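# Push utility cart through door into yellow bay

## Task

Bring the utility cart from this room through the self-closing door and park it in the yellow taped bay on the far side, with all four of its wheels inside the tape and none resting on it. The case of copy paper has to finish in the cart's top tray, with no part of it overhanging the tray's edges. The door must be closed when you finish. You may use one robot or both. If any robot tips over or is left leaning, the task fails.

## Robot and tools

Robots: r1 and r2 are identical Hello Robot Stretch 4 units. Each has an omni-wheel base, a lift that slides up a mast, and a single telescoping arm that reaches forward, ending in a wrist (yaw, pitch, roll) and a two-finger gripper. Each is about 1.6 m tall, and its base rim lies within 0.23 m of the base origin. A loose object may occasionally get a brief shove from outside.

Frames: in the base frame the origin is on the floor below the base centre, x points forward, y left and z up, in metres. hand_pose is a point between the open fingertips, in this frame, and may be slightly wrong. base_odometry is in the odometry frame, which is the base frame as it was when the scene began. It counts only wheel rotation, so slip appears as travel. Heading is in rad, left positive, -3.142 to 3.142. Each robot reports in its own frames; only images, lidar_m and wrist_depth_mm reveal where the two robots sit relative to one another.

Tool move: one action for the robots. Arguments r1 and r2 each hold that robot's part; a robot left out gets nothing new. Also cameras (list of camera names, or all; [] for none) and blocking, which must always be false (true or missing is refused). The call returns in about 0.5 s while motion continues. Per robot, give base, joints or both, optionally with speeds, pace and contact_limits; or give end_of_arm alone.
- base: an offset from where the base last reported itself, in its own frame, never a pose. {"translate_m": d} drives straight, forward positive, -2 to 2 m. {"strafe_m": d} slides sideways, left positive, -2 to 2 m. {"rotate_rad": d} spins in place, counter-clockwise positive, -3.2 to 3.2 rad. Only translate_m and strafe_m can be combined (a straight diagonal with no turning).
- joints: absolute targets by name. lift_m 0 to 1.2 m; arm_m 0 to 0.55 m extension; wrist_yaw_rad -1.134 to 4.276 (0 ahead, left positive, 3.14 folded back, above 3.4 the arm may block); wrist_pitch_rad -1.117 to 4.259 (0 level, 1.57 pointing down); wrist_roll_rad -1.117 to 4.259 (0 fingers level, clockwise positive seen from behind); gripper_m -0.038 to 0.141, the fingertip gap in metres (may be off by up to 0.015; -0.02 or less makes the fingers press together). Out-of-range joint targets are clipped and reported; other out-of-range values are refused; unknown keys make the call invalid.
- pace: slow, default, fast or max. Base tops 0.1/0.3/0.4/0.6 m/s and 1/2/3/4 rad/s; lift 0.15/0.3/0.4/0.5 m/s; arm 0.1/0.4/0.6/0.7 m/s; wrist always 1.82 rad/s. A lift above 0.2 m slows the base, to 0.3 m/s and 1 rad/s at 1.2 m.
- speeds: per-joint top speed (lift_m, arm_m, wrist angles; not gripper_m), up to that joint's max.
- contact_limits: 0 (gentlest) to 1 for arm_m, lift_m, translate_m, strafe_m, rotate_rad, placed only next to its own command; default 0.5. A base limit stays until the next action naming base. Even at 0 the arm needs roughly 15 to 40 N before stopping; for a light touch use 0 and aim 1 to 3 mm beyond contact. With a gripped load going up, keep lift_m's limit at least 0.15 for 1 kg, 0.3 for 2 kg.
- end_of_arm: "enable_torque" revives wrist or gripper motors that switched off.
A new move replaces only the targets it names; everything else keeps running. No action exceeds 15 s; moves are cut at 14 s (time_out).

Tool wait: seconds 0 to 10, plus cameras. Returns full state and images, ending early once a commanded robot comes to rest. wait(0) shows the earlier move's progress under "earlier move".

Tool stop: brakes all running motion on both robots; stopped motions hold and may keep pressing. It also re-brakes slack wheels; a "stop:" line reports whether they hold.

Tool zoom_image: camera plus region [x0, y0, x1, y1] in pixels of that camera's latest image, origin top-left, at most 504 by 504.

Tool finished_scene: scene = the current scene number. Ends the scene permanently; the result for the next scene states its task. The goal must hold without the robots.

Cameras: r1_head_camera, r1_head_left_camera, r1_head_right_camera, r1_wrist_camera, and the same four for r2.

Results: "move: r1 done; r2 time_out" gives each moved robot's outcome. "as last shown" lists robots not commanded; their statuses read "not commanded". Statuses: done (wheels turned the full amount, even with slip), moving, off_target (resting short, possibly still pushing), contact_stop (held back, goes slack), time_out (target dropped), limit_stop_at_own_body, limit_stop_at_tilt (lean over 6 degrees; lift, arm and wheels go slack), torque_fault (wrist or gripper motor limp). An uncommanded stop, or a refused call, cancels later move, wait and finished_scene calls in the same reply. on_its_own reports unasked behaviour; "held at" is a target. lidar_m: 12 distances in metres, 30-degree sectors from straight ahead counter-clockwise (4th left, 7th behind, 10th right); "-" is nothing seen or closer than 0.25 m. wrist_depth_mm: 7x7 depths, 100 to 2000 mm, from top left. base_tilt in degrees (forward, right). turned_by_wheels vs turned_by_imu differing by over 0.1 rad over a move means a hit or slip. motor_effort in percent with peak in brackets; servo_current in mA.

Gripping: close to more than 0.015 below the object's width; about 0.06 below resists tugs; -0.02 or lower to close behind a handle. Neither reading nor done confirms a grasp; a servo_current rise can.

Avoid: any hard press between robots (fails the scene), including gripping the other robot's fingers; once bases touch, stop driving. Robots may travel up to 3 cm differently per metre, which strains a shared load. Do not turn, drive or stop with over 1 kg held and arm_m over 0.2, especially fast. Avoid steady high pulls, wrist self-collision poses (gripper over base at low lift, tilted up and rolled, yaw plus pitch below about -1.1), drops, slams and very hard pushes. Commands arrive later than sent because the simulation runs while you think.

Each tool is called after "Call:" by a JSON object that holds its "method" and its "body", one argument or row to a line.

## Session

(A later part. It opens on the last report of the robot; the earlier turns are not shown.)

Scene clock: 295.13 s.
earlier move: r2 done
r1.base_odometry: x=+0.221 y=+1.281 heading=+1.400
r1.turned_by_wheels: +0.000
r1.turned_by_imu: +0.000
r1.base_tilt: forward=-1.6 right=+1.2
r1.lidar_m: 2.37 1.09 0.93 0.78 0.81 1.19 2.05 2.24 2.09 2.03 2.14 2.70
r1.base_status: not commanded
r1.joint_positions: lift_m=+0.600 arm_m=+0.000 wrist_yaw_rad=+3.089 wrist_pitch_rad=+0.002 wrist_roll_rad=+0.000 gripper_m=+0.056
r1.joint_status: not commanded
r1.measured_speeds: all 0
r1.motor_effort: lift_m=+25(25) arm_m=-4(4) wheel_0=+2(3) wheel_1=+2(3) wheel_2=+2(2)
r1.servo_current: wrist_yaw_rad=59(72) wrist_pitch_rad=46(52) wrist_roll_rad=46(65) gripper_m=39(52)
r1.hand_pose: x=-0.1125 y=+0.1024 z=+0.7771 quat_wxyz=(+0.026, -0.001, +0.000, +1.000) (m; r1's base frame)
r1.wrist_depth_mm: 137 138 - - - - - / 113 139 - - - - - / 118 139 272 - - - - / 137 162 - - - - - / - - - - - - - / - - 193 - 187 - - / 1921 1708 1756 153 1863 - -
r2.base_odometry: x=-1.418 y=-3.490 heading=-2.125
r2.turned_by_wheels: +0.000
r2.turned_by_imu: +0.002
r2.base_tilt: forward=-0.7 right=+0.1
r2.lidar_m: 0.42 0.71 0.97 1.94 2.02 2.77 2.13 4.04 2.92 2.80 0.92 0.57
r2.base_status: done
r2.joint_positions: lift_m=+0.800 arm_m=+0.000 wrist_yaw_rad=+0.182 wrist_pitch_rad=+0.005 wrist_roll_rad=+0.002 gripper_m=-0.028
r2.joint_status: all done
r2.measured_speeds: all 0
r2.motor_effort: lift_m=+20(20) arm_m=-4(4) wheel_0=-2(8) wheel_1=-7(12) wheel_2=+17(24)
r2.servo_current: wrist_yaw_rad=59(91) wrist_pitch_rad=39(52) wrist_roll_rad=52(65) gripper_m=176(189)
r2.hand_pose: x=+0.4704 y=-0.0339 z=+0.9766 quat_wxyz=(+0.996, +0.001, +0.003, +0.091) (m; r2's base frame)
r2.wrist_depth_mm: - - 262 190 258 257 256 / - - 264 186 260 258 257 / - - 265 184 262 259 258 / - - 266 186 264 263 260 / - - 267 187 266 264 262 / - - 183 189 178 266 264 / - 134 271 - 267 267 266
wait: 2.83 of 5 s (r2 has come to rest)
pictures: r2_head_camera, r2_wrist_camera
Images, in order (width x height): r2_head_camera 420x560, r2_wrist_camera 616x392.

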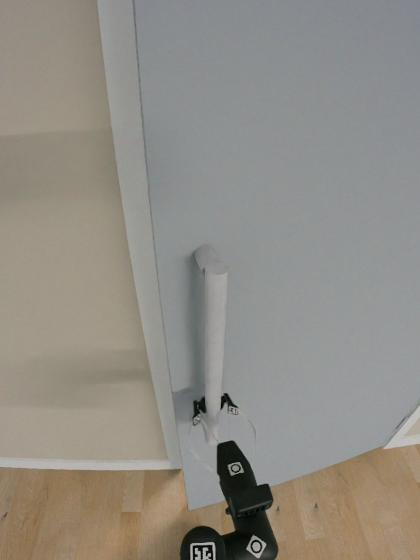

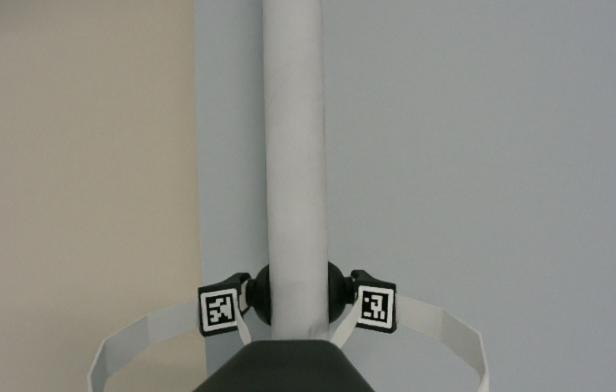

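Excellent. Continue.

Call:
{"method": "move", "body": {
  "blocking": false,
  "cameras": [],
  "r2": {"base":{"translate_m":-0.18,"strafe_m":-0.113},"joints":{"wrist_yaw_rad":0.35},"pace":"slow","speeds":{"wrist_yaw_rad":0.08}}
}}

Call:
{"method": "wait", "body": {
  "seconds": 5,
  "cameras": ["r2_wrist_camera"]
}}

Call:
{"method": "move", "body": {
  "blocking": false,
  "cameras": [],
  "r2": {"base":{"translate_m":-0.159,"strafe_m":-0.141},"joints":{"wrist_yaw_rad":0.525},"pace":"slow","speeds":{"wrist_yaw_rad":0.08}}
}}

Call:
{"method": "wait", "body": {
  "seconds": 5,
  "cameras": ["r2_wrist_camera","r2_head_camera"]
}}

Scene clock: 303.50 s.
move: r2 moving
r1: as last shown
r1.base_tilt: forward=-1.6 right=+1.3
r1.lidar_m: 2.35 1.10 0.95 0.79 0.79 1.15 2.06 2.22 2.07 2.02 2.15 2.68
r1.motor_effort: lift_m=+24(25) arm_m=-4(4) wheel_0=+2(3) wheel_1=+2(2) wheel_2=+2(2)
r1.servo_current: wrist_yaw_rad=39(52) wrist_pitch_rad=39(52) wrist_roll_rad=46(59) gripper_m=46(46)
r1.wrist_depth_mm: 136 138 - - - - - / 114 139 - - - - - / 118 140 272 - - - - / 137 162 - - - - - / - - - - - - - / - - 194 - 187 - - / 1921 1708 1708 154 1756 - -
r2.base_odometry: x=-1.418 y=-3.476 heading=-2.125
r2.turned_by_wheels: +0.001
r2.turned_by_imu: +0.001
r2.base_tilt: forward=-0.6 right=+0.0
r2.lidar_m: 0.41 0.73 1.01 1.95 2.03 2.75 2.11 4.03 2.90 2.78 0.93 0.58
r2.base_status: translate_m moving; strafe_m moving
r2.joint_positions: lift_m=+0.800 arm_m=+0.000 wrist_yaw_rad=+0.213 wrist_pitch_rad=+0.005 wrist_roll_rad=+0.002 gripper_m=-0.028
r2.joint_status: wrist_yaw_rad moving
r2.measured_speeds: translate_m=-0.046 strafe_m=-0.029 rotate_rad=+0.002 lift_m=+0.000 arm_m=+0.000 wrist_yaw_rad=+0.075 wrist_pitch_rad=+0.000 wrist_roll_rad=+0.000
r2.motor_effort: lift_m=+20(20) arm_m=-4(4) wheel_0=+4(5) wheel_1=-11(12) wheel_2=+20(22)
r2.servo_current: wrist_yaw_rad=65(85) wrist_pitch_rad=46(46) wrist_roll_rad=39(52) gripper_m=182(189)
r2.hand_pose: x=+0.4713 y=-0.0244 z=+0.9766 quat_wxyz=(+0.994, +0.001, +0.003, +0.106) (m; r2's base frame)
r2.wrist_depth_mm: - - 263 186 259 256 254 / - - 265 185 262 259 257 / - - 268 187 262 260 257 / - - 268 187 264 262 258 / - - 271 189 265 263 263 / - - 180 190 179 265 263 / - - - - 267 266 264
pictures: none
No camera images: "cameras" was empty.

Scene clock: 306.30 s.
earlier move: r2 done
r1.base_odometry: x=+0.221 y=+1.281 heading=+1.400
r1.turned_by_wheels: +0.000
r1.turned_by_imu: +0.000
r1.base_tilt: forward=-1.6 right=+1.3
r1.lidar_m: 2.39 1.06 1.04 0.78 0.77 1.18 2.06 2.22 2.09 2.02 2.15 2.69
r1.base_status: not commanded
r1.joint_positions: lift_m=+0.600 arm_m=+0.000 wrist_yaw_rad=+3.089 wrist_pitch_rad=+0.002 wrist_roll_rad=+0.000 gripper_m=+0.056
r1.joint_status: not commanded
r1.measured_speeds: all 0
r1.motor_effort: lift_m=+25(25) arm_m=-4(4) wheel_0=+3(3) wheel_1=+2(3) wheel_2=+2(2)
r1.servo_current: wrist_yaw_rad=46(78) wrist_pitch_rad=39(52) wrist_roll_rad=59(65) gripper_m=39(52)
r1.hand_pose: x=-0.1125 y=+0.1024 z=+0.7771 quat_wxyz=(+0.026, -0.001, +0.000, +1.000) (m; r1's base frame)
r1.wrist_depth_mm: 136 138 - - - - - / 113 139 - - - - - / 118 140 273 - - - - / 137 162 - - - - - / - - - - - - - / - - 193 - 187 - - / 1921 1708 1756 153 1863 - -
r2.base_odometry: x=-1.419 y=-3.278 heading=-2.125
r2.turned_by_wheels: +0.000
r2.turned_by_imu: +0.001
r2.base_tilt: forward=-0.6 right=+0.0
r2.lidar_m: 0.43 0.90 1.24 2.05 2.15 2.91 1.97 3.87 2.83 2.69 1.26 0.61
r2.base_status: done
r2.joint_positions: lift_m=+0.800 arm_m=+0.000 wrist_yaw_rad=+0.352 wrist_pitch_rad=+0.005 wrist_roll_rad=+0.002 gripper_m=-0.028
r2.joint_status: all done
r2.measured_speeds: all 0
r2.motor_effort: lift_m=+20(20) arm_m=-4(4) wheel_0=+4(9) wheel_1=-7(12) wheel_2=+15(22)
r2.servo_current: wrist_yaw_rad=46(85) wrist_pitch_rad=46(52) wrist_roll_rad=52(65) gripper_m=176(189)
r2.hand_pose: x=+0.4718 y=+0.0175 z=+0.9766 quat_wxyz=(+0.985, +0.001, +0.003, +0.175) (m; r2's base frame)
r2.wrist_depth_mm: - - 262 187 263 264 263 / - - 263 185 264 264 264 / - - 265 187 266 266 267 / - - 266 189 267 267 267 / - - 270 189 271 268 271 / - - 180 190 178 271 271 / - - 271 - 272 273 274
wait: 2.80 of 5 s (r2 has come to rest)
pictures: r2_wrist_camera
Images, in order (width x height): r2_wrist_camera 616x392.

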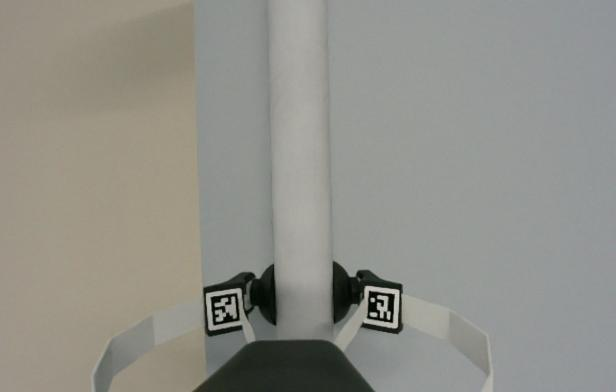

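Scene clock: 306.80 s.
move: r2 moving
r1: as last shown
r1.lidar_m: 2.36 1.10 1.05 0.76 0.78 1.17 2.06 2.21 2.09 2.03 2.12 2.69
r1.motor_effort: lift_m=+24(25) arm_m=-4(4) wheel_0=+3(3) wheel_1=+2(2) wheel_2=+2(2)
r1.servo_current: wrist_yaw_rad=46(52) wrist_pitch_rad=39(46) wrist_roll_rad=52(59) gripper_m=39(46)
r1.wrist_depth_mm: 136 138 - - - - - / 114 140 - - - - - / 118 140 274 - - - - / 137 162 - - - - - / - - - - - - - / - - 194 - 187 - - / 1921 1756 1708 153 1808 - -
r2.base_odometry: x=-1.422 y=-3.265 heading=-2.124
r2.turned_by_wheels: +0.001
r2.turned_by_imu: +0.001
r2.base_tilt: forward=-0.6 right=+0.0
r2.lidar_m: 0.42 0.92 1.25 2.06 2.15 2.91 1.94 3.88 2.80 2.67 1.27 0.60
r2.base_status: translate_m moving; strafe_m moving
r2.joint_positions: lift_m=+0.800 arm_m=+0.000 wrist_yaw_rad=+0.384 wrist_pitch_rad=+0.005 wrist_roll_rad=+0.002 gripper_m=-0.028
r2.joint_status: wrist_yaw_rad moving
r2.measured_speeds: translate_m=-0.039 strafe_m=-0.034 rotate_rad=-0.002 lift_m=+0.000 arm_m=+0.000 wrist_yaw_rad=+0.074 wrist_pitch_rad=+0.000 wrist_roll_rad=+0.000
r2.motor_effort: lift_m=+20(20) arm_m=-4(4) wheel_0=+1(5) wheel_1=-12(14) wheel_2=+19(19)
r2.servo_current: wrist_yaw_rad=20(65) wrist_pitch_rad=46(52) wrist_roll_rad=52(52) gripper_m=176(182)
r2.hand_pose: x=+0.4710 y=+0.0271 z=+0.9766 quat_wxyz=(+0.982, +0.001, +0.003, +0.191) (m; r2's base frame)
r2.wrist_depth_mm: - - 264 187 262 263 260 / - - 265 189 264 264 264 / - - 266 189 266 265 265 / - - 268 187 267 267 266 / - - 270 190 270 268 268 / - - 184 193 179 270 270 / - 136 - - 272 272 272
pictures: none
No camera images: "cameras" was empty.

Scene clock: 309.67 s.
earlier move: r2 done
r1.base_odometry: x=+0.221 y=+1.281 heading=+1.400
r1.turned_by_wheels: +0.000
r1.turned_by_imu: +0.000
r1.base_tilt: forward=-1.6 right=+1.3
r1.lidar_m: 2.35 1.08 1.14 0.78 0.80 1.19 2.08 2.24 2.07 2.01 2.13 2.68
r1.base_status: not commanded
r1.joint_positions: lift_m=+0.600 arm_m=+0.000 wrist_yaw_rad=+3.089 wrist_pitch_rad=+0.002 wrist_roll_rad=+0.000 gripper_m=+0.056
r1.joint_status: not commanded
r1.measured_speeds: all 0
r1.motor_effort: lift_m=+25(25) arm_m=-4(4) wheel_0=+2(3) wheel_1=+2(2) wheel_2=+2(2)
r1.servo_current: wrist_yaw_rad=46(72) wrist_pitch_rad=46(52) wrist_roll_rad=39(65) gripper_m=39(52)
r1.hand_pose: x=-0.1125 y=+0.1024 z=+0.7771 quat_wxyz=(+0.026, -0.001, +0.000, +1.000) (m; r1's base frame)
r1.wrist_depth_mm: 136 138 - - - - - / 113 139 - - - - - / 118 140 272 - - - - / 137 162 - - - - - / - - - - - - - / - - 193 - 187 - - / 1983 1708 1756 154 1808 - -
r2.base_odometry: x=-1.456 y=-3.069 heading=-2.124
r2.turned_by_wheels: +0.000
r2.turned_by_imu: +0.000
r2.base_tilt: forward=-0.7 right=+0.1
r2.lidar_m: 0.43 0.51 1.47 2.19 2.29 3.11 1.79 3.66 2.64 2.54 1.48 0.72
r2.base_status: done
r2.joint_positions: lift_m=+0.800 arm_m=+0.000 wrist_yaw_rad=+0.520 wrist_pitch_rad=+0.005 wrist_roll_rad=+0.002 gripper_m=-0.028
r2.joint_status: all done
r2.measured_speeds: all 0
r2.motor_effort: lift_m=+20(20) arm_m=-4(4) wheel_0=+1(5) wheel_1=-9(14) wheel_2=+15(19)
r2.servo_current: wrist_yaw_rad=46(98) wrist_pitch_rad=39(52) wrist_roll_rad=52(59) gripper_m=182(189)
r2.hand_pose: x=+0.4646 y=+0.0676 z=+0.9766 quat_wxyz=(+0.966, +0.000, +0.003, +0.257) (m; r2's base frame)
r2.wrist_depth_mm: - - 260 190 267 272 274 / - - 263 190 270 274 277 / - - 265 192 272 274 278 / - - 266 189 272 277 279 / - - 267 193 274 278 282 / - - 181 193 179 279 283 / - - 271 - 279 281 287
wait: 2.87 of 5 s (r2 has come to rest)
pictures: r2_head_camera, r2_wrist_camera
Images, in order (width x height): r2_head_camera 420x560, r2_wrist_camera 616x392.

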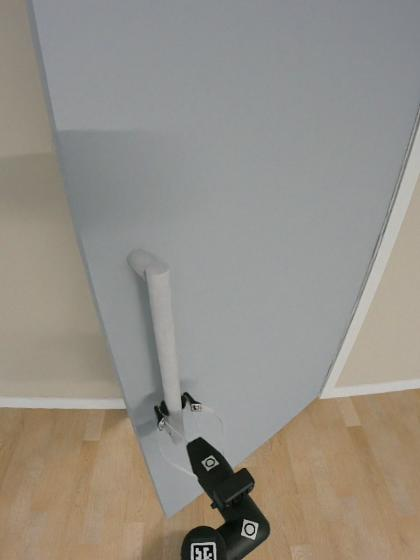

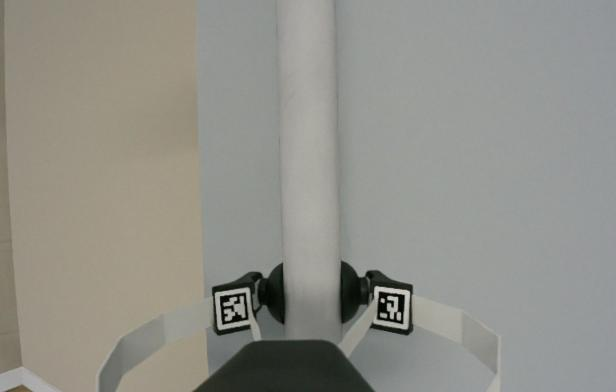

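Call:
{"method": "move", "body": {
  "blocking": false,
  "cameras": [],
  "r2": {"base":{"translate_m":-0.132,"strafe_m":-0.166},"joints":{"wrist_yaw_rad":0.69},"pace":"slow","speeds":{"wrist_yaw_rad":0.08}}
}}

Call:
{"method": "wait", "body": {
  "seconds": 5,
  "cameras": []
}}

Call:
{"method": "move", "body": {
  "blocking": false,
  "cameras": [],
  "r2": {"base":{"translate_m":-0.101,"strafe_m":-0.187},"joints":{"wrist_yaw_rad":0.86},"pace":"slow","speeds":{"wrist_yaw_rad":0.08}}
}}

Call:
{"method": "wait", "body": {
  "seconds": 5,
  "cameras": ["r2_wrist_camera","r2_head_camera"]
}}

Call:
{"method": "move", "body": {
  "blocking": false,
  "cameras": [],
  "r2": {"base":{"translate_m":-0.067,"strafe_m":-0.201},"joints":{"wrist_yaw_rad":1.03},"pace":"slow","speeds":{"wrist_yaw_rad":0.08}}
}}

Call:
{"method": "wait", "body": {
  "seconds": 5,
  "cameras": ["r2_wrist_camera","r2_head_camera","r1_head_left_camera"]
}}

Scene clock: 319.33 s.
move: r2 moving
r1: as last shown
r1.lidar_m: 2.37 1.09 1.17 0.76 0.80 1.20 2.06 2.21 2.09 2.02 2.16 2.68
r1.servo_current: wrist_yaw_rad=46(59) wrist_pitch_rad=46(52) wrist_roll_rad=46(65) gripper_m=39(46)
r1.wrist_depth_mm: 136 138 - - - - - / 113 139 - - - - - / 117 140 272 - - - - / 137 162 - - - - - / - - - - - - - / - - 193 - 187 - - / 1921 1708 1708 153 1756 - -
r2.base_odometry: x=-1.460 y=-3.057 heading=-2.124
r2.turned_by_wheels: +0.000
r2.turned_by_imu: +0.001
r2.base_tilt: forward=-0.6 right=+0.1
r2.lidar_m: 0.43 0.48 1.46 2.20 2.30 3.08 1.80 3.66 2.67 2.55 1.51 0.74
r2.base_status: translate_m moving; strafe_m moving
r2.joint_positions: lift_m=+0.800 arm_m=+0.000 wrist_yaw_rad=+0.549 wrist_pitch_rad=+0.005 wrist_roll_rad=+0.002 gripper_m=-0.028
r2.joint_status: wrist_yaw_rad moving
r2.measured_speeds: translate_m=-0.030 strafe_m=-0.038 rotate_rad=-0.002 lift_m=+0.000 arm_m=+0.000 wrist_yaw_rad=+0.071 wrist_pitch_rad=+0.000 wrist_roll_rad=+0.000
r2.motor_effort: lift_m=+20(20) arm_m=-4(4) wheel_0=+3(4) wheel_1=-13(14) wheel_2=+17(18)
r2.servo_current: wrist_yaw_rad=65(104) wrist_pitch_rad=46(52) wrist_roll_rad=52(59) gripper_m=182(182)
r2.hand_pose: x=+0.4626 y=+0.0759 z=+0.9766 quat_wxyz=(+0.963, +0.000, +0.003, +0.271) (m; r2's base frame)
r2.wrist_depth_mm: - - 266 193 272 274 276 / - - 270 193 273 276 278 / 1808 - 271 195 276 277 279 / 1863 - 272 195 276 279 281 / 1808 - 273 198 279 281 282 / 1808 - 181 198 177 282 286 / - - - - 282 283 287
pictures: none
No camera images: "cameras" was empty.

Scene clock: 322.23 s.
earlier move: r2 done
r1.base_odometry: x=+0.221 y=+1.281 heading=+1.400
r1.turned_by_wheels: +0.000
r1.turned_by_imu: +0.000
r1.base_tilt: forward=-1.6 right=+1.3
r1.lidar_m: 2.36 1.12 0.90 0.78 0.79 1.19 2.07 2.21 2.09 2.02 2.16 2.69
r1.base_status: not commanded
r1.joint_positions: lift_m=+0.600 arm_m=+0.000 wrist_yaw_rad=+3.089 wrist_pitch_rad=+0.002 wrist_roll_rad=+0.000 gripper_m=+0.056
r1.joint_status: not commanded
r1.measured_speeds: all 0
r1.motor_effort: lift_m=+25(25) arm_m=-4(4) wheel_0=+2(3) wheel_1=+2(2) wheel_2=+2(2)
r1.servo_current: wrist_yaw_rad=59(65) wrist_pitch_rad=33(52) wrist_roll_rad=46(65) gripper_m=39(46)
r1.hand_pose: x=-0.1125 y=+0.1024 z=+0.7771 quat_wxyz=(+0.026, -0.001, +0.000, +1.000) (m; r1's base frame)
r1.wrist_depth_mm: 136 138 - - - - - / 113 139 - - - - - / 118 140 272 - - - - / 137 162 - - - - - / - - - - - - - / - - 194 - 187 - - / 1983 1756 1708 153 1808 - -
r2.base_odometry: x=-1.528 y=-2.870 heading=-2.124
r2.turned_by_wheels: +0.000
r2.turned_by_imu: +0.000
r2.base_tilt: forward=-0.7 right=+0.1
r2.lidar_m: 1.09 1.08 1.66 2.35 2.44 3.33 1.67 3.45 2.49 2.39 1.67 1.19
r2.base_status: done
r2.joint_positions: lift_m=+0.800 arm_m=+0.000 wrist_yaw_rad=+0.687 wrist_pitch_rad=+0.005 wrist_roll_rad=+0.002 gripper_m=-0.029
r2.joint_status: all done
r2.measured_speeds: all 0
r2.motor_effort: lift_m=+20(20) arm_m=-4(4) wheel_0=+3(9) wheel_1=-5(14) wheel_2=+6(18)
r2.servo_current: wrist_yaw_rad=59(117) wrist_pitch_rad=46(52) wrist_roll_rad=46(65) gripper_m=111(182)
r2.hand_pose: x=+0.4493 y=+0.1153 z=+0.9766 quat_wxyz=(+0.942, +0.000, +0.003, +0.337) (m; r2's base frame)
r2.wrist_depth_mm: - - - - - - - / - - - - 842 - - / - - - - 917 - - / - - - - 820 - - / - - - - 878 - - / - - 183 199 170 - - / - - - - - - -
wait: 2.90 of 5 s (r2 has come to rest)
pictures: none
No camera images: "cameras" was empty.

Scene clock: 322.73 s.
move: r2 moving
r1: as last shown
r1.lidar_m: 2.38 1.11 0.88 0.76 0.80 1.17 2.06 2.24 2.10 2.01 2.16 2.68
r1.motor_effort: lift_m=+25(25) arm_m=-4(4) wheel_0=+3(3) wheel_1=+2(2) wheel_2=+2(2)
r1.servo_current: wrist_yaw_rad=46(65) wrist_pitch_rad=46(46) wrist_roll_rad=59(65) gripper_m=39(52)
r1.wrist_depth_mm: 136 139 - - - - - / 113 139 - - - - - / 118 140 273 - - - - / 137 161 - - - - - / - - - - - - - / - - 194 - 187 - - / 1983 1756 1661 153 1863 - -
r2.base_odometry: x=-1.534 y=-2.859 heading=-2.123
r2.turned_by_wheels: +0.000
r2.turned_by_imu: +0.001
r2.base_tilt: forward=-0.7 right=+0.1
r2.lidar_m: 1.11 1.13 1.64 2.34 2.44 3.37 1.66 3.41 2.50 2.37 1.63 1.21
r2.base_status: translate_m moving; strafe_m moving
r2.joint_positions: lift_m=+0.800 arm_m=+0.000 wrist_yaw_rad=+0.722 wrist_pitch_rad=+0.005 wrist_roll_rad=+0.002 gripper_m=-0.029
r2.joint_status: wrist_yaw_rad moving
r2.measured_speeds: translate_m=-0.023 strafe_m=-0.042 rotate_rad=-0.001 lift_m=+0.000 arm_m=+0.000 wrist_yaw_rad=+0.080 wrist_pitch_rad=+0.000 wrist_roll_rad=+0.000
r2.motor_effort: lift_m=+20(20) arm_m=-4(4) wheel_0=+4(7) wheel_1=-8(9) wheel_2=+8(9)
r2.servo_current: wrist_yaw_rad=52(85) wrist_pitch_rad=46(52) wrist_roll_rad=39(59) gripper_m=111(111)
r2.hand_pose: x=+0.4452 y=+0.1248 z=+0.9766 quat_wxyz=(+0.936, +0.000, +0.003, +0.353) (m; r2's base frame)
r2.wrist_depth_mm: - - - - - - - / - - - - 878 - - / - - - - - - - / - - - - - - - / - - - - - - - / - - 183 198 171 - - / - - - - - - -
pictures: none
No camera images: "cameras" was empty.

Scene clock: 325.63 s.
earlier move: r2 done
r1.base_odometry: x=+0.221 y=+1.281 heading=+1.400
r1.turned_by_wheels: +0.000
r1.turned_by_imu: +0.000
r1.base_tilt: forward=-1.6 right=+1.3
r1.lidar_m: 2.39 1.09 0.87 0.76 0.78 1.17 2.05 2.21 2.10 2.03 2.16 2.71
r1.base_status: not commanded
r1.joint_positions: lift_m=+0.600 arm_m=+0.000 wrist_yaw_rad=+3.089 wrist_pitch_rad=+0.002 wrist_roll_rad=+0.000 gripper_m=+0.056
r1.joint_status: not commanded
r1.measured_speeds: all 0
r1.motor_effort: lift_m=+25(25) arm_m=-4(4) wheel_0=+3(3) wheel_1=+2(3) wheel_2=+2(2)
r1.servo_current: wrist_yaw_rad=46(65) wrist_pitch_rad=46(52) wrist_roll_rad=39(65) gripper_m=39(52)
r1.hand_pose: x=-0.1125 y=+0.1024 z=+0.7771 quat_wxyz=(+0.026, -0.001, +0.000, +1.000) (m; r1's base frame)
r1.wrist_depth_mm: 137 138 - - - - - / 113 139 - - - - - / 118 140 273 - - - - / 137 162 - - - - - / - - - - - - - / - - 194 - 188 - - / 1921 1708 1756 153 1921 - -
r2.base_odometry: x=-1.634 y=-2.686 heading=-2.123
r2.turned_by_wheels: +0.000
r2.turned_by_imu: +0.000
r2.base_tilt: forward=-0.7 right=+0.1
r2.lidar_m: 1.26 1.31 1.79 2.54 2.65 1.60 1.58 3.13 2.30 2.21 1.83 1.28
r2.base_status: done
r2.joint_positions: lift_m=+0.800 arm_m=+0.000 wrist_yaw_rad=+0.857 wrist_pitch_rad=+0.005 wrist_roll_rad=+0.002 gripper_m=-0.029
r2.joint_status: all done
r2.measured_speeds: all 0
r2.motor_effort: lift_m=+20(20) arm_m=-3(4) wheel_0=+5(10) wheel_1=-5(10) wheel_2=+5(9)
r2.servo_current: wrist_yaw_rad=46(85) wrist_pitch_rad=46(52) wrist_roll_rad=52(59) gripper_m=111(117)
r2.hand_pose: x=+0.4258 y=+0.1608 z=+0.9766 quat_wxyz=(+0.910, +0.000, +0.003, +0.416) (m; r2's base frame)
r2.wrist_depth_mm: - - - - 1138 - - / - - - - 1118 - - / - - - - - - - / - - - - - - - / - - - - - - - / - - 186 198 170 - - / - - - - - - -
wait: 2.90 of 5 s (r2 has come to rest)
pictures: r2_head_camera, r2_wrist_camera
Images, in order (width x height): r2_head_camera 420x560, r2_wrist_camera 616x392.

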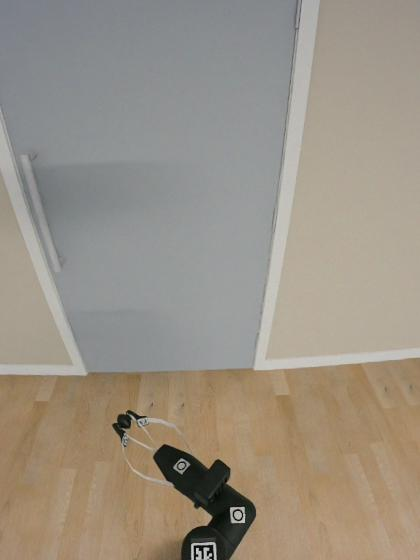

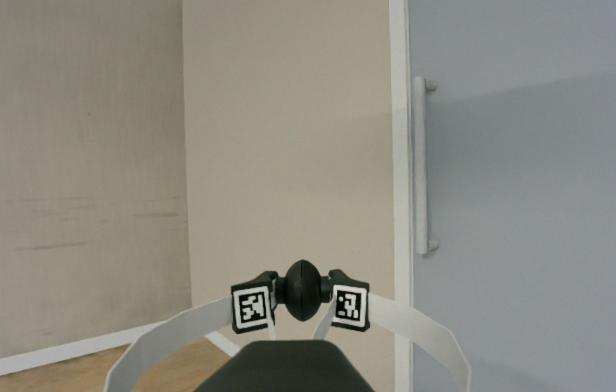

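Scene clock: 326.13 s.
move: r2 moving
r1: as last shown
r1.lidar_m: 2.38 1.10 0.82 0.77 0.78 1.20 2.06 2.22 2.09 2.02 2.15 2.68
r1.motor_effort: lift_m=+25(25) arm_m=-4(4) wheel_0=+3(3) wheel_1=+2(2) wheel_2=+2(2)
r1.servo_current: wrist_yaw_rad=46(65) wrist_pitch_rad=39(52) wrist_roll_rad=46(52) gripper_m=46(46)
r1.wrist_depth_mm: 136 138 - - - - - / 113 139 - - - - - / 118 140 272 - - - - / 137 162 - - - - - / - - - - - - - / - - 194 - 187 - - / 1983 1661 1756 154 1756 - -
r2.base_odometry: x=-1.642 y=-2.676 heading=-2.123
r2.turned_by_wheels: +0.000
r2.turned_by_imu: +0.000
r2.base_tilt: forward=-0.7 right=+0.1
r2.lidar_m: 1.26 1.31 1.77 2.55 2.67 1.63 1.59 3.17 2.30 2.18 1.81 1.33
r2.base_status: translate_m moving; strafe_m moving
r2.joint_positions: lift_m=+0.800 arm_m=+0.000 wrist_yaw_rad=+0.892 wrist_pitch_rad=+0.005 wrist_roll_rad=+0.002 gripper_m=-0.029
r2.joint_status: wrist_yaw_rad moving
r2.measured_speeds: translate_m=-0.015 strafe_m=-0.047 rotate_rad=+0.001 lift_m=+0.000 arm_m=+0.000 wrist_yaw_rad=+0.081 wrist_pitch_rad=+0.000 wrist_roll_rad=+0.000
r2.motor_effort: lift_m=+20(20) arm_m=-3(4) wheel_0=+5(9) wheel_1=-8(8) wheel_2=+6(6)
r2.servo_current: wrist_yaw_rad=65(78) wrist_pitch_rad=39(46) wrist_roll_rad=52(59) gripper_m=104(111)
r2.hand_pose: x=+0.4201 y=+0.1694 z=+0.9766 quat_wxyz=(+0.902, +0.000, +0.003, +0.431) (m; r2's base frame)
r2.wrist_depth_mm: - - - - - - - / - - - - - - - / - - - - 1025 - - / - - - - 1160 - - / - - - - 1160 - - / - - 186 199 179 - - / - - - - - - -
pictures: none
No camera images: "cameras" was empty.

Scene clock: 329.00 s.
earlier move: r2 done
r1.base_odometry: x=+0.221 y=+1.281 heading=+1.400
r1.turned_by_wheels: +0.000
r1.turned_by_imu: +0.000
r1.base_tilt: forward=-1.6 right=+1.3
r1.lidar_m: 2.37 1.07 0.85 0.77 0.78 1.18 2.07 2.22 2.09 2.01 2.16 2.69
r1.base_status: not commanded
r1.joint_positions: lift_m=+0.600 arm_m=+0.000 wrist_yaw_rad=+3.089 wrist_pitch_rad=+0.002 wrist_roll_rad=+0.000 gripper_m=+0.056
r1.joint_status: not commanded
r1.measured_speeds: all 0
r1.motor_effort: lift_m=+25(25) arm_m=-4(4) wheel_0=+2(3) wheel_1=+2(3) wheel_2=+2(2)
r1.servo_current: wrist_yaw_rad=46(72) wrist_pitch_rad=33(52) wrist_roll_rad=52(72) gripper_m=39(52)
r1.hand_pose: x=-0.1125 y=+0.1024 z=+0.7771 quat_wxyz=(+0.026, -0.001, +0.000, +1.000) (m; r1's base frame)
r1.wrist_depth_mm: 136 138 - - - - - / 113 139 - - - - - / 117 140 273 - - - - / 137 162 - - - - - / - - - - - - - / - - 194 - 187 - - / 1983 1756 1756 153 1863 - -
r2.base_odometry: x=-1.770 y=-2.524 heading=-2.123
r2.turned_by_wheels: +0.000
r2.turned_by_imu: +0.000
r2.base_tilt: forward=-0.7 right=+0.1
r2.lidar_m: 1.31 1.40 1.91 2.74 2.86 1.60 1.55 2.92 2.12 2.00 1.91 1.39
r2.base_status: done
r2.joint_positions: lift_m=+0.800 arm_m=+0.000 wrist_yaw_rad=+1.027 wrist_pitch_rad=+0.005 wrist_roll_rad=+0.002 gripper_m=-0.029
r2.joint_status: all done
r2.measured_speeds: all 0
r2.motor_effort: lift_m=+20(20) arm_m=-4(4) wheel_0=+4(10) wheel_1=-6(9) wheel_2=+4(8)
r2.servo_current: wrist_yaw_rad=52(111) wrist_pitch_rad=39(52) wrist_roll_rad=33(59) gripper_m=104(111)
r2.hand_pose: x=+0.3949 y=+0.2016 z=+0.9766 quat_wxyz=(+0.871, +0.000, +0.003, +0.491) (m; r2's base frame)
r2.wrist_depth_mm: - - - - - - - / - - - - - 1229 - / - - - - - - - / - - - - - - - / - - - - - - - / - - 187 200 170 - - / - - - - - - -
wait: 2.87 of 5 s (r2 has come to rest)
pictures: r1_head_left_camera, r2_head_camera, r2_wrist_camera
Images, in order (width x height): r1_head_left_camera 420x672, r2_head_camera 420x560, r2_wrist_camera 616x392.

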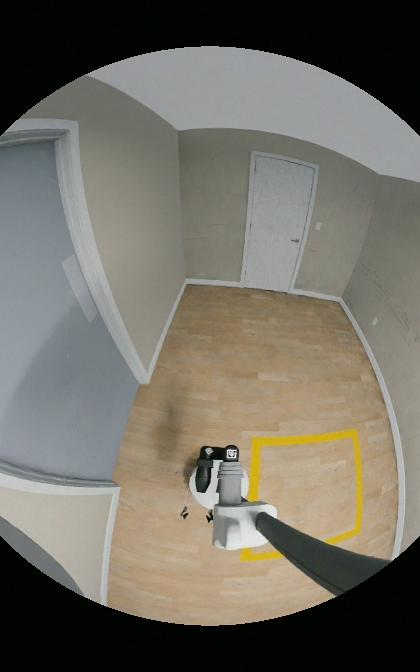

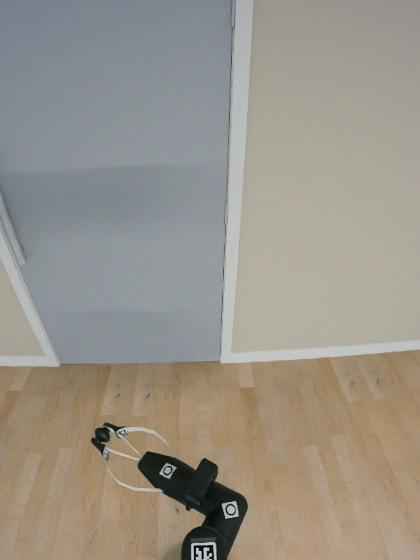

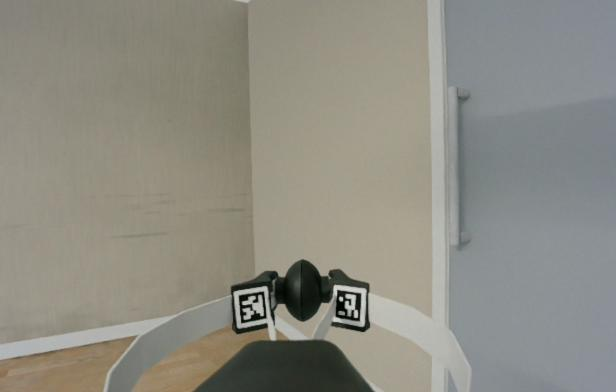

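Call:
{"method": "move", "body": {
  "blocking": false,
  "cameras": [],
  "r2": {"base":{"translate_m":0.46,"strafe_m":0.89},"joints":{"wrist_yaw_rad":0.0,"gripper_m":0.1}}
}}

Call:
{"method": "wait", "body": {
  "seconds": 6,
  "cameras": ["r2_wrist_camera"]
}}

Scene clock: 349.40 s.
move: r2 moving
r1: as last shown
r1.base_tilt: forward=-1.6 right=+1.2
r1.lidar_m: 2.38 1.09 0.87 0.79 0.80 1.20 2.06 2.23 2.10 2.03 2.13 2.69
r1.motor_effort: lift_m=+25(25) arm_m=-4(4) wheel_0=+2(3) wheel_1=+2(2) wheel_2=+2(2)
r1.servo_current: wrist_yaw_rad=39(59) wrist_pitch_rad=39(46) wrist_roll_rad=59(59) gripper_m=39(46)
r1.wrist_depth_mm: 136 138 - - - - - / 113 139 - - - - - / 118 140 273 - - - - / 137 162 - - - - - / - - - - - - - / - - 193 - 187 - - / 1983 1708 1708 153 1863 - -
r2.base_odometry: x=-1.754 y=-2.550 heading=-2.124
r2.turned_by_wheels: -0.001
r2.turned_by_imu: +0.000
r2.base_tilt: forward=-0.7 right=+0.1
r2.lidar_m: 1.31 1.37 1.89 2.72 2.83 1.60 1.57 2.95 2.13 2.02 1.90 1.36
r2.base_status: translate_m moving; strafe_m moving
r2.joint_positions: lift_m=+0.800 arm_m=+0.000 wrist_yaw_rad=+0.466 wrist_pitch_rad=+0.005 wrist_roll_rad=+0.002 gripper_m=-0.003
r2.joint_status: wrist_yaw_rad moving; gripper_m moving
r2.measured_speeds: translate_m=+0.054 strafe_m=+0.107 rotate_rad=-0.006 lift_m=+0.000 arm_m=+0.000 wrist_yaw_rad=-1.742 wrist_pitch_rad=+0.000 wrist_roll_rad=+0.000
r2.motor_effort: lift_m=+20(20) arm_m=-4(4) wheel_0=-6(9) wheel_1=+11(12) wheel_2=-8(9)
r2.servo_current: wrist_yaw_rad=98(124) wrist_pitch_rad=46(46) wrist_roll_rad=52(52) gripper_m=85(104)
r2.hand_pose: x=+0.4678 y=+0.0514 z=+0.9766 quat_wxyz=(+0.973, +0.000, +0.003, +0.231) (m; r2's base frame)
r2.wrist_depth_mm: - - - - - - - / - - - - - - - / - - 1336 - - - - / - - - - - - - / - - - - - - - / - - 181 192 175 - - / - 138 - - - - -
pictures: none
No camera images: "cameras" was empty.

Scene clock: 353.73 s.
earlier move: r2 done
r1.base_odometry: x=+0.221 y=+1.281 heading=+1.400
r1.turned_by_wheels: +0.000
r1.turned_by_imu: +0.000
r1.base_tilt: forward=-1.6 right=+1.2
r1.lidar_m: 2.39 1.12 0.85 0.78 0.78 1.17 2.06 2.24 2.09 2.02 2.16 2.67
r1.base_status: not commanded
r1.joint_positions: lift_m=+0.600 arm_m=+0.000 wrist_yaw_rad=+3.089 wrist_pitch_rad=+0.002 wrist_roll_rad=+0.000 gripper_m=+0.056
r1.joint_status: not commanded
r1.measured_speeds: all 0
r1.motor_effort: lift_m=+25(25) arm_m=-4(4) wheel_0=+3(3) wheel_1=+2(2) wheel_2=+2(2)
r1.servo_current: wrist_yaw_rad=46(72) wrist_pitch_rad=46(52) wrist_roll_rad=46(72) gripper_m=39(46)
r1.hand_pose: x=-0.1125 y=+0.1024 z=+0.7771 quat_wxyz=(+0.026, -0.001, +0.000, +1.000) (m; r1's base frame)
r1.wrist_depth_mm: 137 139 - - - - - / 113 139 - - - - - / 118 139 271 - - - - / 137 162 - - - - - / - - - - - - - / - - 194 - 187 - - / 1983 1708 1756 153 1863 - -
r2.base_odometry: x=-1.254 y=-3.382 heading=-2.124
r2.turned_by_wheels: +0.000
r2.turned_by_imu: +0.003
r2.base_tilt: forward=-0.7 right=+0.0
r2.lidar_m: 0.79 0.89 1.24 1.84 1.94 2.66 1.95 2.09 2.99 2.89 1.23 0.89
r2.base_status: done
r2.joint_positions: lift_m=+0.800 arm_m=+0.000 wrist_yaw_rad=+0.003 wrist_pitch_rad=+0.005 wrist_roll_rad=+0.002 gripper_m=+0.100
r2.joint_status: all done
r2.measured_speeds: all 0
r2.motor_effort: lift_m=+20(20) arm_m=-4(4) wheel_0=-3(12) wheel_1=+3(13) wheel_2=-6(10)
r2.servo_current: wrist_yaw_rad=33(124) wrist_pitch_rad=46(52) wrist_roll_rad=33(65) gripper_m=46(111)
r2.hand_pose: x=+0.4595 y=-0.0866 z=+0.9766 quat_wxyz=(+1.000, +0.001, +0.003, +0.001) (m; r2's base frame)
r2.wrist_depth_mm: - - - - - - - / - - - 554 - - - / - - - 559 - - - / - - - 647 - - - / - - 627 647 - - - / - - 190 564 185 - - / - - - - - - -
wait: 4.33 of 6 s (r2 has come to rest)
pictures: r2_wrist_camera
Images, in order (width x height): r2_wrist_camera 616x392.

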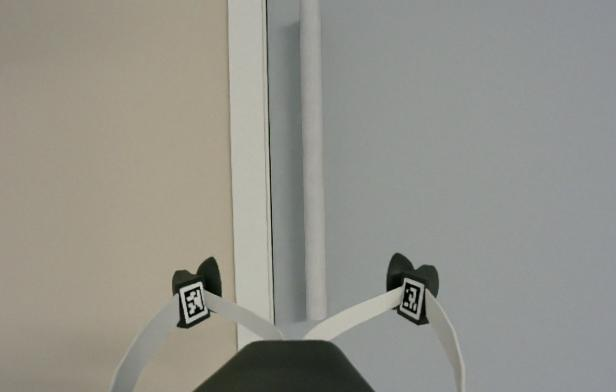

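Call:
{"method": "move", "body": {
  "blocking": false,
  "cameras": [],
  "r2": {"base":{"translate_m":0.37,"strafe_m":-0.012},"pace":"slow","contact_limits":{"translate_m":0.2}}
}}

Call:
{"method": "wait", "body": {
  "seconds": 6,
  "cameras": ["r2_wrist_camera"]
}}

Scene clock: 360.50 s.
move: r2 moving
r1: as last shown
r1.lidar_m: 2.37 1.09 0.86 0.78 0.80 1.19 2.05 2.24 2.07 2.02 2.14 2.70
r1.motor_effort: lift_m=+24(25) arm_m=-4(4) wheel_0=+3(3) wheel_1=+2(2) wheel_2=+2(2)
r1.servo_current: wrist_yaw_rad=46(65) wrist_pitch_rad=39(52) wrist_roll_rad=46(65) gripper_m=46(46)
r1.wrist_depth_mm: 136 138 - - - - - / 113 139 - - - - - / 118 140 273 - - - - / 137 161 - - - - - / - - - - - - - / - - 194 - 187 - - / - 1661 1756 153 1808 - -
r2.base_odometry: x=-1.261 y=-3.393 heading=-2.124
r2.turned_by_wheels: +0.000
r2.turned_by_imu: +0.001
r2.base_tilt: forward=-0.6 right=+0.1
r2.lidar_m: 0.80 0.90 1.21 1.84 1.95 2.60 2.00 2.07 2.99 2.88 1.20 0.87
r2.base_status: translate_m moving; strafe_m moving
r2.joint_positions: lift_m=+0.800 arm_m=+0.000 wrist_yaw_rad=+0.003 wrist_pitch_rad=+0.005 wrist_roll_rad=+0.002 gripper_m=+0.100
r2.joint_status: not commanded
r2.measured_speeds: translate_m=+0.048 strafe_m=-0.001 rotate_rad=-0.001 lift_m=+0.000 arm_m=+0.000 wrist_yaw_rad=+0.000 wrist_pitch_rad=+0.000 wrist_roll_rad=+0.000
r2.motor_effort: lift_m=+20(20) arm_m=-4(4) wheel_0=+5(9) wheel_1=+7(8) wheel_2=-10(11)
r2.servo_current: wrist_yaw_rad=46(52) wrist_pitch_rad=39(52) wrist_roll_rad=39(52) gripper_m=52(52)
r2.contact_limits: translate_m 0.2
r2.hand_pose: x=+0.4595 y=-0.0866 z=+0.9766 quat_wxyz=(+1.000, +0.001, +0.003, +0.001) (m; r2's base frame)
r2.wrist_depth_mm: - - - - - - - / - - - 549 - - - / - - - 549 - - - / - - - 549 - - - / - - 627 627 - - - / - - 189 554 185 - - / - - - - - - -
pictures: none
No camera images: "cameras" was empty.

Scene clock: 364.97 s.
earlier move: r2 done
r1.base_odometry: x=+0.221 y=+1.281 heading=+1.400
r1.turned_by_wheels: +0.000
r1.turned_by_imu: +0.000
r1.base_tilt: forward=-1.6 right=+1.3
r1.lidar_m: 2.38 1.09 0.86 0.78 0.80 1.19 2.06 2.22 2.10 1.99 2.16 2.69
r1.base_status: not commanded
r1.joint_positions: lift_m=+0.600 arm_m=+0.000 wrist_yaw_rad=+3.089 wrist_pitch_rad=+0.002 wrist_roll_rad=+0.000 gripper_m=+0.056
r1.joint_status: not commanded
r1.measured_speeds: all 0
r1.motor_effort: lift_m=+25(25) arm_m=-4(4) wheel_0=+3(3) wheel_1=+2(3) wheel_2=+2(2)
r1.servo_current: wrist_yaw_rad=52(72) wrist_pitch_rad=39(52) wrist_roll_rad=46(72) gripper_m=46(46)
r1.hand_pose: x=-0.1125 y=+0.1024 z=+0.7771 quat_wxyz=(+0.026, -0.001, +0.000, +1.000) (m; r1's base frame)
r1.wrist_depth_mm: 137 138 - - - - - / 113 139 - - - - - / 117 139 272 - - - - / 137 161 - - - - - / - - - - - - - / - - 194 - 188 - - / 1921 1661 1756 153 1863 - -
r2.base_odometry: x=-1.458 y=-3.691 heading=-2.123
r2.turned_by_wheels: +0.000
r2.turned_by_imu: +0.001
r2.base_tilt: forward=-0.7 right=+0.1
r2.lidar_m: 0.42 0.51 0.69 1.86 1.96 2.65 2.33 4.19 3.00 2.00 0.74 0.51
r2.base_status: done
r2.joint_positions: lift_m=+0.800 arm_m=+0.000 wrist_yaw_rad=+0.003 wrist_pitch_rad=+0.005 wrist_roll_rad=+0.002 gripper_m=+0.100
r2.joint_status: not commanded
r2.measured_speeds: all 0
r2.motor_effort: lift_m=+20(20) arm_m=-4(4) wheel_0=+4(10) wheel_1=+4(8) wheel_2=-5(12)
r2.servo_current: wrist_yaw_rad=59(59) wrist_pitch_rad=46(52) wrist_roll_rad=52(65) gripper_m=46(59)
r2.contact_limits: translate_m 0.2
r2.hand_pose: x=+0.4595 y=-0.0866 z=+0.9766 quat_wxyz=(+1.000, +0.001, +0.003, +0.001) (m; r2's base frame)
r2.wrist_depth_mm: 274 258 271 266 266 263 263 / 277 262 273 268 268 266 264 / 278 263 274 270 271 266 264 / 281 264 277 272 271 268 266 / 282 266 277 273 272 271 270 / 283 270 197 199 196 272 270 / 287 268 279 - 276 273 272
wait: 4.47 of 6 s (r2 has come to rest)
pictures: r2_wrist_camera
Images, in order (width x height): r2_wrist_camera 616x392.

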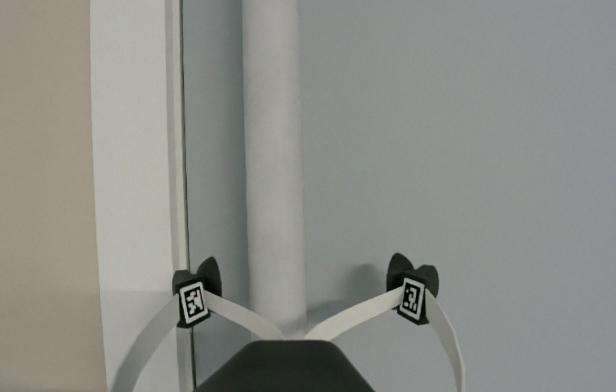

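Call:
{"method": "move", "body": {
  "blocking": false,
  "cameras": [],
  "r2": {"base":{"translate_m":0.042,"strafe_m":0.019},"pace":"slow","contact_limits":{"translate_m":0.1}}
}}

Call:
{"method": "wait", "body": {
  "seconds": 3,
  "cameras": ["r2_wrist_camera"]
}}

Call:
{"method": "move", "body": {
  "blocking": false,
  "cameras": [],
  "r2": {"joints":{"gripper_m":-0.038}}
}}

Call:
{"method": "wait", "body": {
  "seconds": 3,
  "cameras": ["r2_wrist_camera","r2_head_camera"]
}}

Scene clock: 370.63 s.
move: r2 moving
r1: as last shown
r1.lidar_m: 2.38 1.09 0.85 0.78 0.80 1.20 2.06 2.24 2.08 2.05 2.15 2.69
r1.motor_effort: lift_m=+25(25) arm_m=-4(4) wheel_0=+3(3) wheel_1=+2(2) wheel_2=+2(2)
r1.servo_current: wrist_yaw_rad=65(65) wrist_pitch_rad=39(46) wrist_roll_rad=39(59) gripper_m=39(46)
r1.wrist_depth_mm: 137 138 - - - - - / 113 139 - - - - - / 118 139 273 - - - - / 137 162 - - - - - / - - - - - - - / - - 195 - 187 - - / 1983 1756 1756 153 1808 - -
r2.base_odometry: x=-1.460 y=-3.704 heading=-2.123
r2.turned_by_wheels: +0.000
r2.turned_by_imu: +0.001
r2.base_tilt: forward=-0.7 right=+0.1
r2.lidar_m: 0.38 0.49 0.71 1.85 1.92 2.66 2.33 4.13 3.03 1.99 0.71 0.50
r2.base_status: translate_m moving; strafe_m moving
r2.joint_positions: lift_m=+0.800 arm_m=+0.000 wrist_yaw_rad=+0.003 wrist_pitch_rad=+0.005 wrist_roll_rad=+0.002 gripper_m=+0.100
r2.joint_status: not commanded
r2.measured_speeds: translate_m=+0.049 strafe_m=+0.022 rotate_rad=+0.002 lift_m=+0.000 arm_m=+0.000 wrist_yaw_rad=+0.000 wrist_pitch_rad=+0.000 wrist_roll_rad=+0.000
r2.motor_effort: lift_m=+20(20) arm_m=-3(4) wheel_0=+2(9) wheel_1=+8(8) wheel_2=-9(10)
r2.servo_current: wrist_yaw_rad=46(59) wrist_pitch_rad=46(46) wrist_roll_rad=39(59) gripper_m=52(52)
r2.contact_limits: translate_m 0.1
r2.hand_pose: x=+0.4595 y=-0.0866 z=+0.9766 quat_wxyz=(+1.000, +0.001, +0.003, +0.001) (m; r2's base frame)
r2.wrist_depth_mm: 264 249 259 256 254 253 251 / 265 249 262 189 256 254 253 / 266 251 264 182 257 255 255 / 268 253 264 189 259 256 256 / 270 254 266 189 260 259 256 / 271 256 197 185 197 262 258 / 273 258 268 - 264 263 260
pictures: none
No camera images: "cameras" was empty.

Scene clock: 371.70 s.
earlier move: r2 done
r1.base_odometry: x=+0.221 y=+1.281 heading=+1.400
r1.turned_by_wheels: +0.000
r1.turned_by_imu: +0.000
r1.base_tilt: forward=-1.6 right=+1.3
r1.lidar_m: 2.36 1.10 0.84 0.77 0.81 1.19 2.05 2.24 2.07 2.02 2.15 2.67
r1.base_status: not commanded
r1.joint_positions: lift_m=+0.600 arm_m=+0.000 wrist_yaw_rad=+3.089 wrist_pitch_rad=+0.002 wrist_roll_rad=+0.000 gripper_m=+0.056
r1.joint_status: not commanded
r1.measured_speeds: all 0
r1.motor_effort: lift_m=+24(25) arm_m=-4(4) wheel_0=+3(3) wheel_1=+2(3) wheel_2=+2(2)
r1.servo_current: wrist_yaw_rad=46(65) wrist_pitch_rad=46(52) wrist_roll_rad=52(72) gripper_m=46(52)
r1.hand_pose: x=-0.1125 y=+0.1024 z=+0.7771 quat_wxyz=(+0.026, -0.001, +0.000, +1.000) (m; r1's base frame)
r1.wrist_depth_mm: 136 138 - - - - - / 113 139 - - - - - / 118 139 272 - - - - / 137 162 - - - - - / - - - - - - - / - - 193 - 187 - - / 1983 1708 1708 153 1863 - -
r2.base_odometry: x=-1.464 y=-3.736 heading=-2.124
r2.turned_by_wheels: -0.001
r2.turned_by_imu: +0.017
r2.base_tilt: forward=-0.9 right=+0.3
r2.lidar_m: 0.36 0.48 0.67 1.84 1.94 2.66 2.36 4.08 3.01 1.74 0.66 0.44
r2.base_status: done
r2.joint_positions: lift_m=+0.800 arm_m=+0.000 wrist_yaw_rad=-0.010 wrist_pitch_rad=+0.005 wrist_roll_rad=+0.002 gripper_m=+0.100
r2.joint_status: not commanded
r2.measured_speeds: all 0
r2.motor_effort: lift_m=+20(20) arm_m=+5(5) wheel_0=+5(9) wheel_1=+5(9) wheel_2=-19(19)
r2.servo_current: wrist_yaw_rad=65(78) wrist_pitch_rad=46(52) wrist_roll_rad=46(59) gripper_m=46(59)
r2.contact_limits: translate_m 0.1
r2.hand_pose: x=+0.4584 y=-0.0902 z=+0.9766 quat_wxyz=(+1.000, +0.001, +0.003, -0.005) (m; r2's base frame)
r2.wrist_depth_mm: 240 227 239 160 237 235 236 / 241 228 241 161 239 238 237 / 243 229 243 163 240 239 239 / 245 230 244 163 241 241 240 / 247 232 245 165 243 242 241 / 249 234 202 164 202 244 243 / 250 236 248 - 246 245 245
wait: 1.07 of 3 s (r2 has come to rest)
pictures: r2_wrist_camera
Images, in order (width x height): r2_wrist_camera 616x392.

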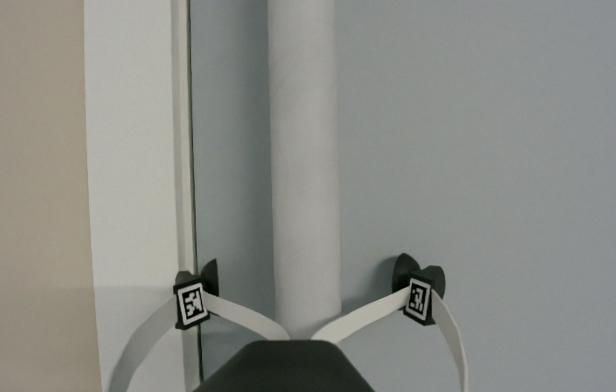

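Scene clock: 372.20 s.
move: r2 moving
r1: as last shown
r1.lidar_m: 2.38 1.10 0.85 0.74 0.79 1.20 2.06 2.22 2.09 2.03 2.16 2.67
r1.motor_effort: lift_m=+24(25) arm_m=-4(4) wheel_0=+2(3) wheel_1=+2(2) wheel_2=+2(2)
r1.servo_current: wrist_yaw_rad=65(65) wrist_pitch_rad=39(46) wrist_roll_rad=46(65) gripper_m=33(46)
r1.wrist_depth_mm: 136 139 - - - - - / 113 139 - - - - - / 118 140 272 - - - - / 137 161 - - - - - / - - - - - - - / - - 194 - 187 - - / 1983 1708 1708 153 1808 - -
r2.base_odometry: x=-1.464 y=-3.736 heading=-2.124
r2.turned_by_wheels: +0.000
r2.turned_by_imu: -0.001
r2.base_tilt: forward=-1.0 right=+0.2
r2.lidar_m: 0.41 0.48 0.70 1.82 1.93 2.69 2.37 4.09 3.02 1.78 0.65 0.42
r2.base_status: not commanded
r2.joint_positions: lift_m=+0.800 arm_m=+0.000 wrist_yaw_rad=-0.010 wrist_pitch_rad=+0.005 wrist_roll_rad=+0.002 gripper_m=+0.083
r2.joint_status: gripper_m moving
r2.measured_speeds: translate_m=+0.000 strafe_m=+0.000 rotate_rad=+0.000 lift_m=+0.000 arm_m=+0.000 wrist_yaw_rad=-0.007 wrist_pitch_rad=+0.000 wrist_roll_rad=+0.000
r2.motor_effort: lift_m=+20(20) arm_m=+5(5) wheel_0=+4(5) wheel_1=+5(5) wheel_2=-19(19)
r2.servo_current: wrist_yaw_rad=72(72) wrist_pitch_rad=46(52) wrist_roll_rad=39(59) gripper_m=156(156)
r2.contact_limits: translate_m 0.1
r2.hand_pose: x=+0.4583 y=-0.0903 z=+0.9766 quat_wxyz=(+1.000, +0.001, +0.003, -0.005) (m; r2's base frame)
r2.wrist_depth_mm: 238 225 239 159 236 236 236 / 241 227 239 160 238 238 237 / 242 229 242 162 240 238 238 / 242 230 244 163 241 240 241 / 245 231 243 164 243 242 241 / 247 233 200 164 194 243 243 / 248 235 248 - 247 246 244
pictures: none
No camera images: "cameras" was empty.

Scene clock: 373.73 s.
earlier move: r2 done
r1.base_odometry: x=+0.221 y=+1.281 heading=+1.400
r1.turned_by_wheels: +0.000
r1.turned_by_imu: +0.000
r1.base_tilt: forward=-1.6 right=+1.3
r1.lidar_m: 2.36 1.10 0.85 0.76 0.81 1.19 2.06 2.23 2.08 2.01 2.16 2.69
r1.base_status: not commanded
r1.joint_positions: lift_m=+0.600 arm_m=+0.000 wrist_yaw_rad=+3.089 wrist_pitch_rad=+0.002 wrist_roll_rad=+0.000 gripper_m=+0.056
r1.joint_status: not commanded
r1.measured_speeds: all 0
r1.motor_effort: lift_m=+25(25) arm_m=-4(4) wheel_0=+3(3) wheel_1=+2(2) wheel_2=+2(2)
r1.servo_current: wrist_yaw_rad=33(72) wrist_pitch_rad=39(52) wrist_roll_rad=46(65) gripper_m=46(46)
r1.hand_pose: x=-0.1125 y=+0.1024 z=+0.7771 quat_wxyz=(+0.026, -0.001, +0.000, +1.000) (m; r1's base frame)
r1.wrist_depth_mm: 137 139 - - - - - / 113 139 - - - - - / 118 140 273 - - - - / 137 162 - - - - - / - - - - - - - / - - 194 - 187 - - / 1921 1661 1708 153 1808 - -
r2.base_odometry: x=-1.464 y=-3.736 heading=-2.124
r2.turned_by_wheels: +0.000
r2.turned_by_imu: +0.006
r2.base_tilt: forward=-0.7 right=+0.1
r2.lidar_m: 0.41 0.48 0.68 1.84 1.92 2.66 2.38 4.06 3.00 1.73 0.65 0.39
r2.base_status: not commanded
r2.joint_positions: lift_m=+0.800 arm_m=+0.000 wrist_yaw_rad=-0.011 wrist_pitch_rad=+0.005 wrist_roll_rad=+0.002 gripper_m=-0.037
r2.joint_status: all done
r2.measured_speeds: all 0
r2.motor_effort: lift_m=+20(20) arm_m=+5(5) wheel_0=-7(8) wheel_1=+1(5) wheel_2=-5(19)
r2.servo_current: wrist_yaw_rad=72(78) wrist_pitch_rad=46(52) wrist_roll_rad=46(59) gripper_m=104(293)
r2.contact_limits: translate_m 0.1
r2.hand_pose: x=+0.4583 y=-0.0905 z=+0.9766 quat_wxyz=(+1.000, +0.001, +0.003, -0.005) (m; r2's base frame)
r2.wrist_depth_mm: 236 222 234 155 231 230 229 / 237 222 235 156 232 232 232 / 238 224 236 157 235 234 233 / 238 226 237 158 236 235 236 / 242 228 241 160 237 236 236 / 244 229 184 159 179 238 237 / 245 230 242 - 241 239 239
wait: 1.53 of 3 s (r2 has come to rest)
pictures: r2_head_camera, r2_wrist_camera
Images, in order (width x height): r2_head_camera 420x560, r2_wrist_camera 616x392.

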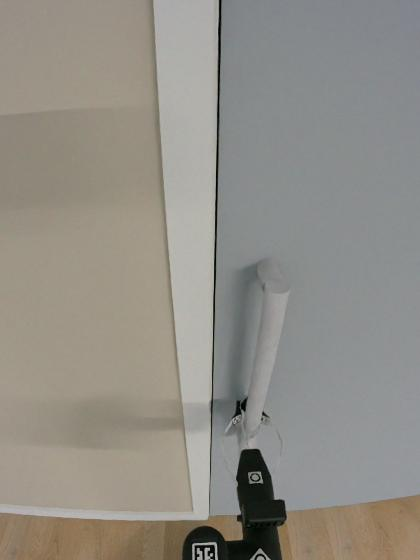

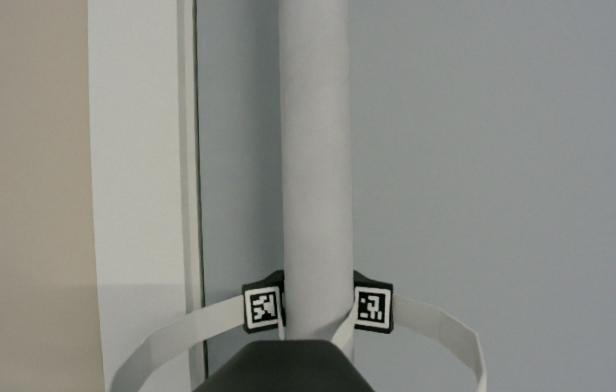

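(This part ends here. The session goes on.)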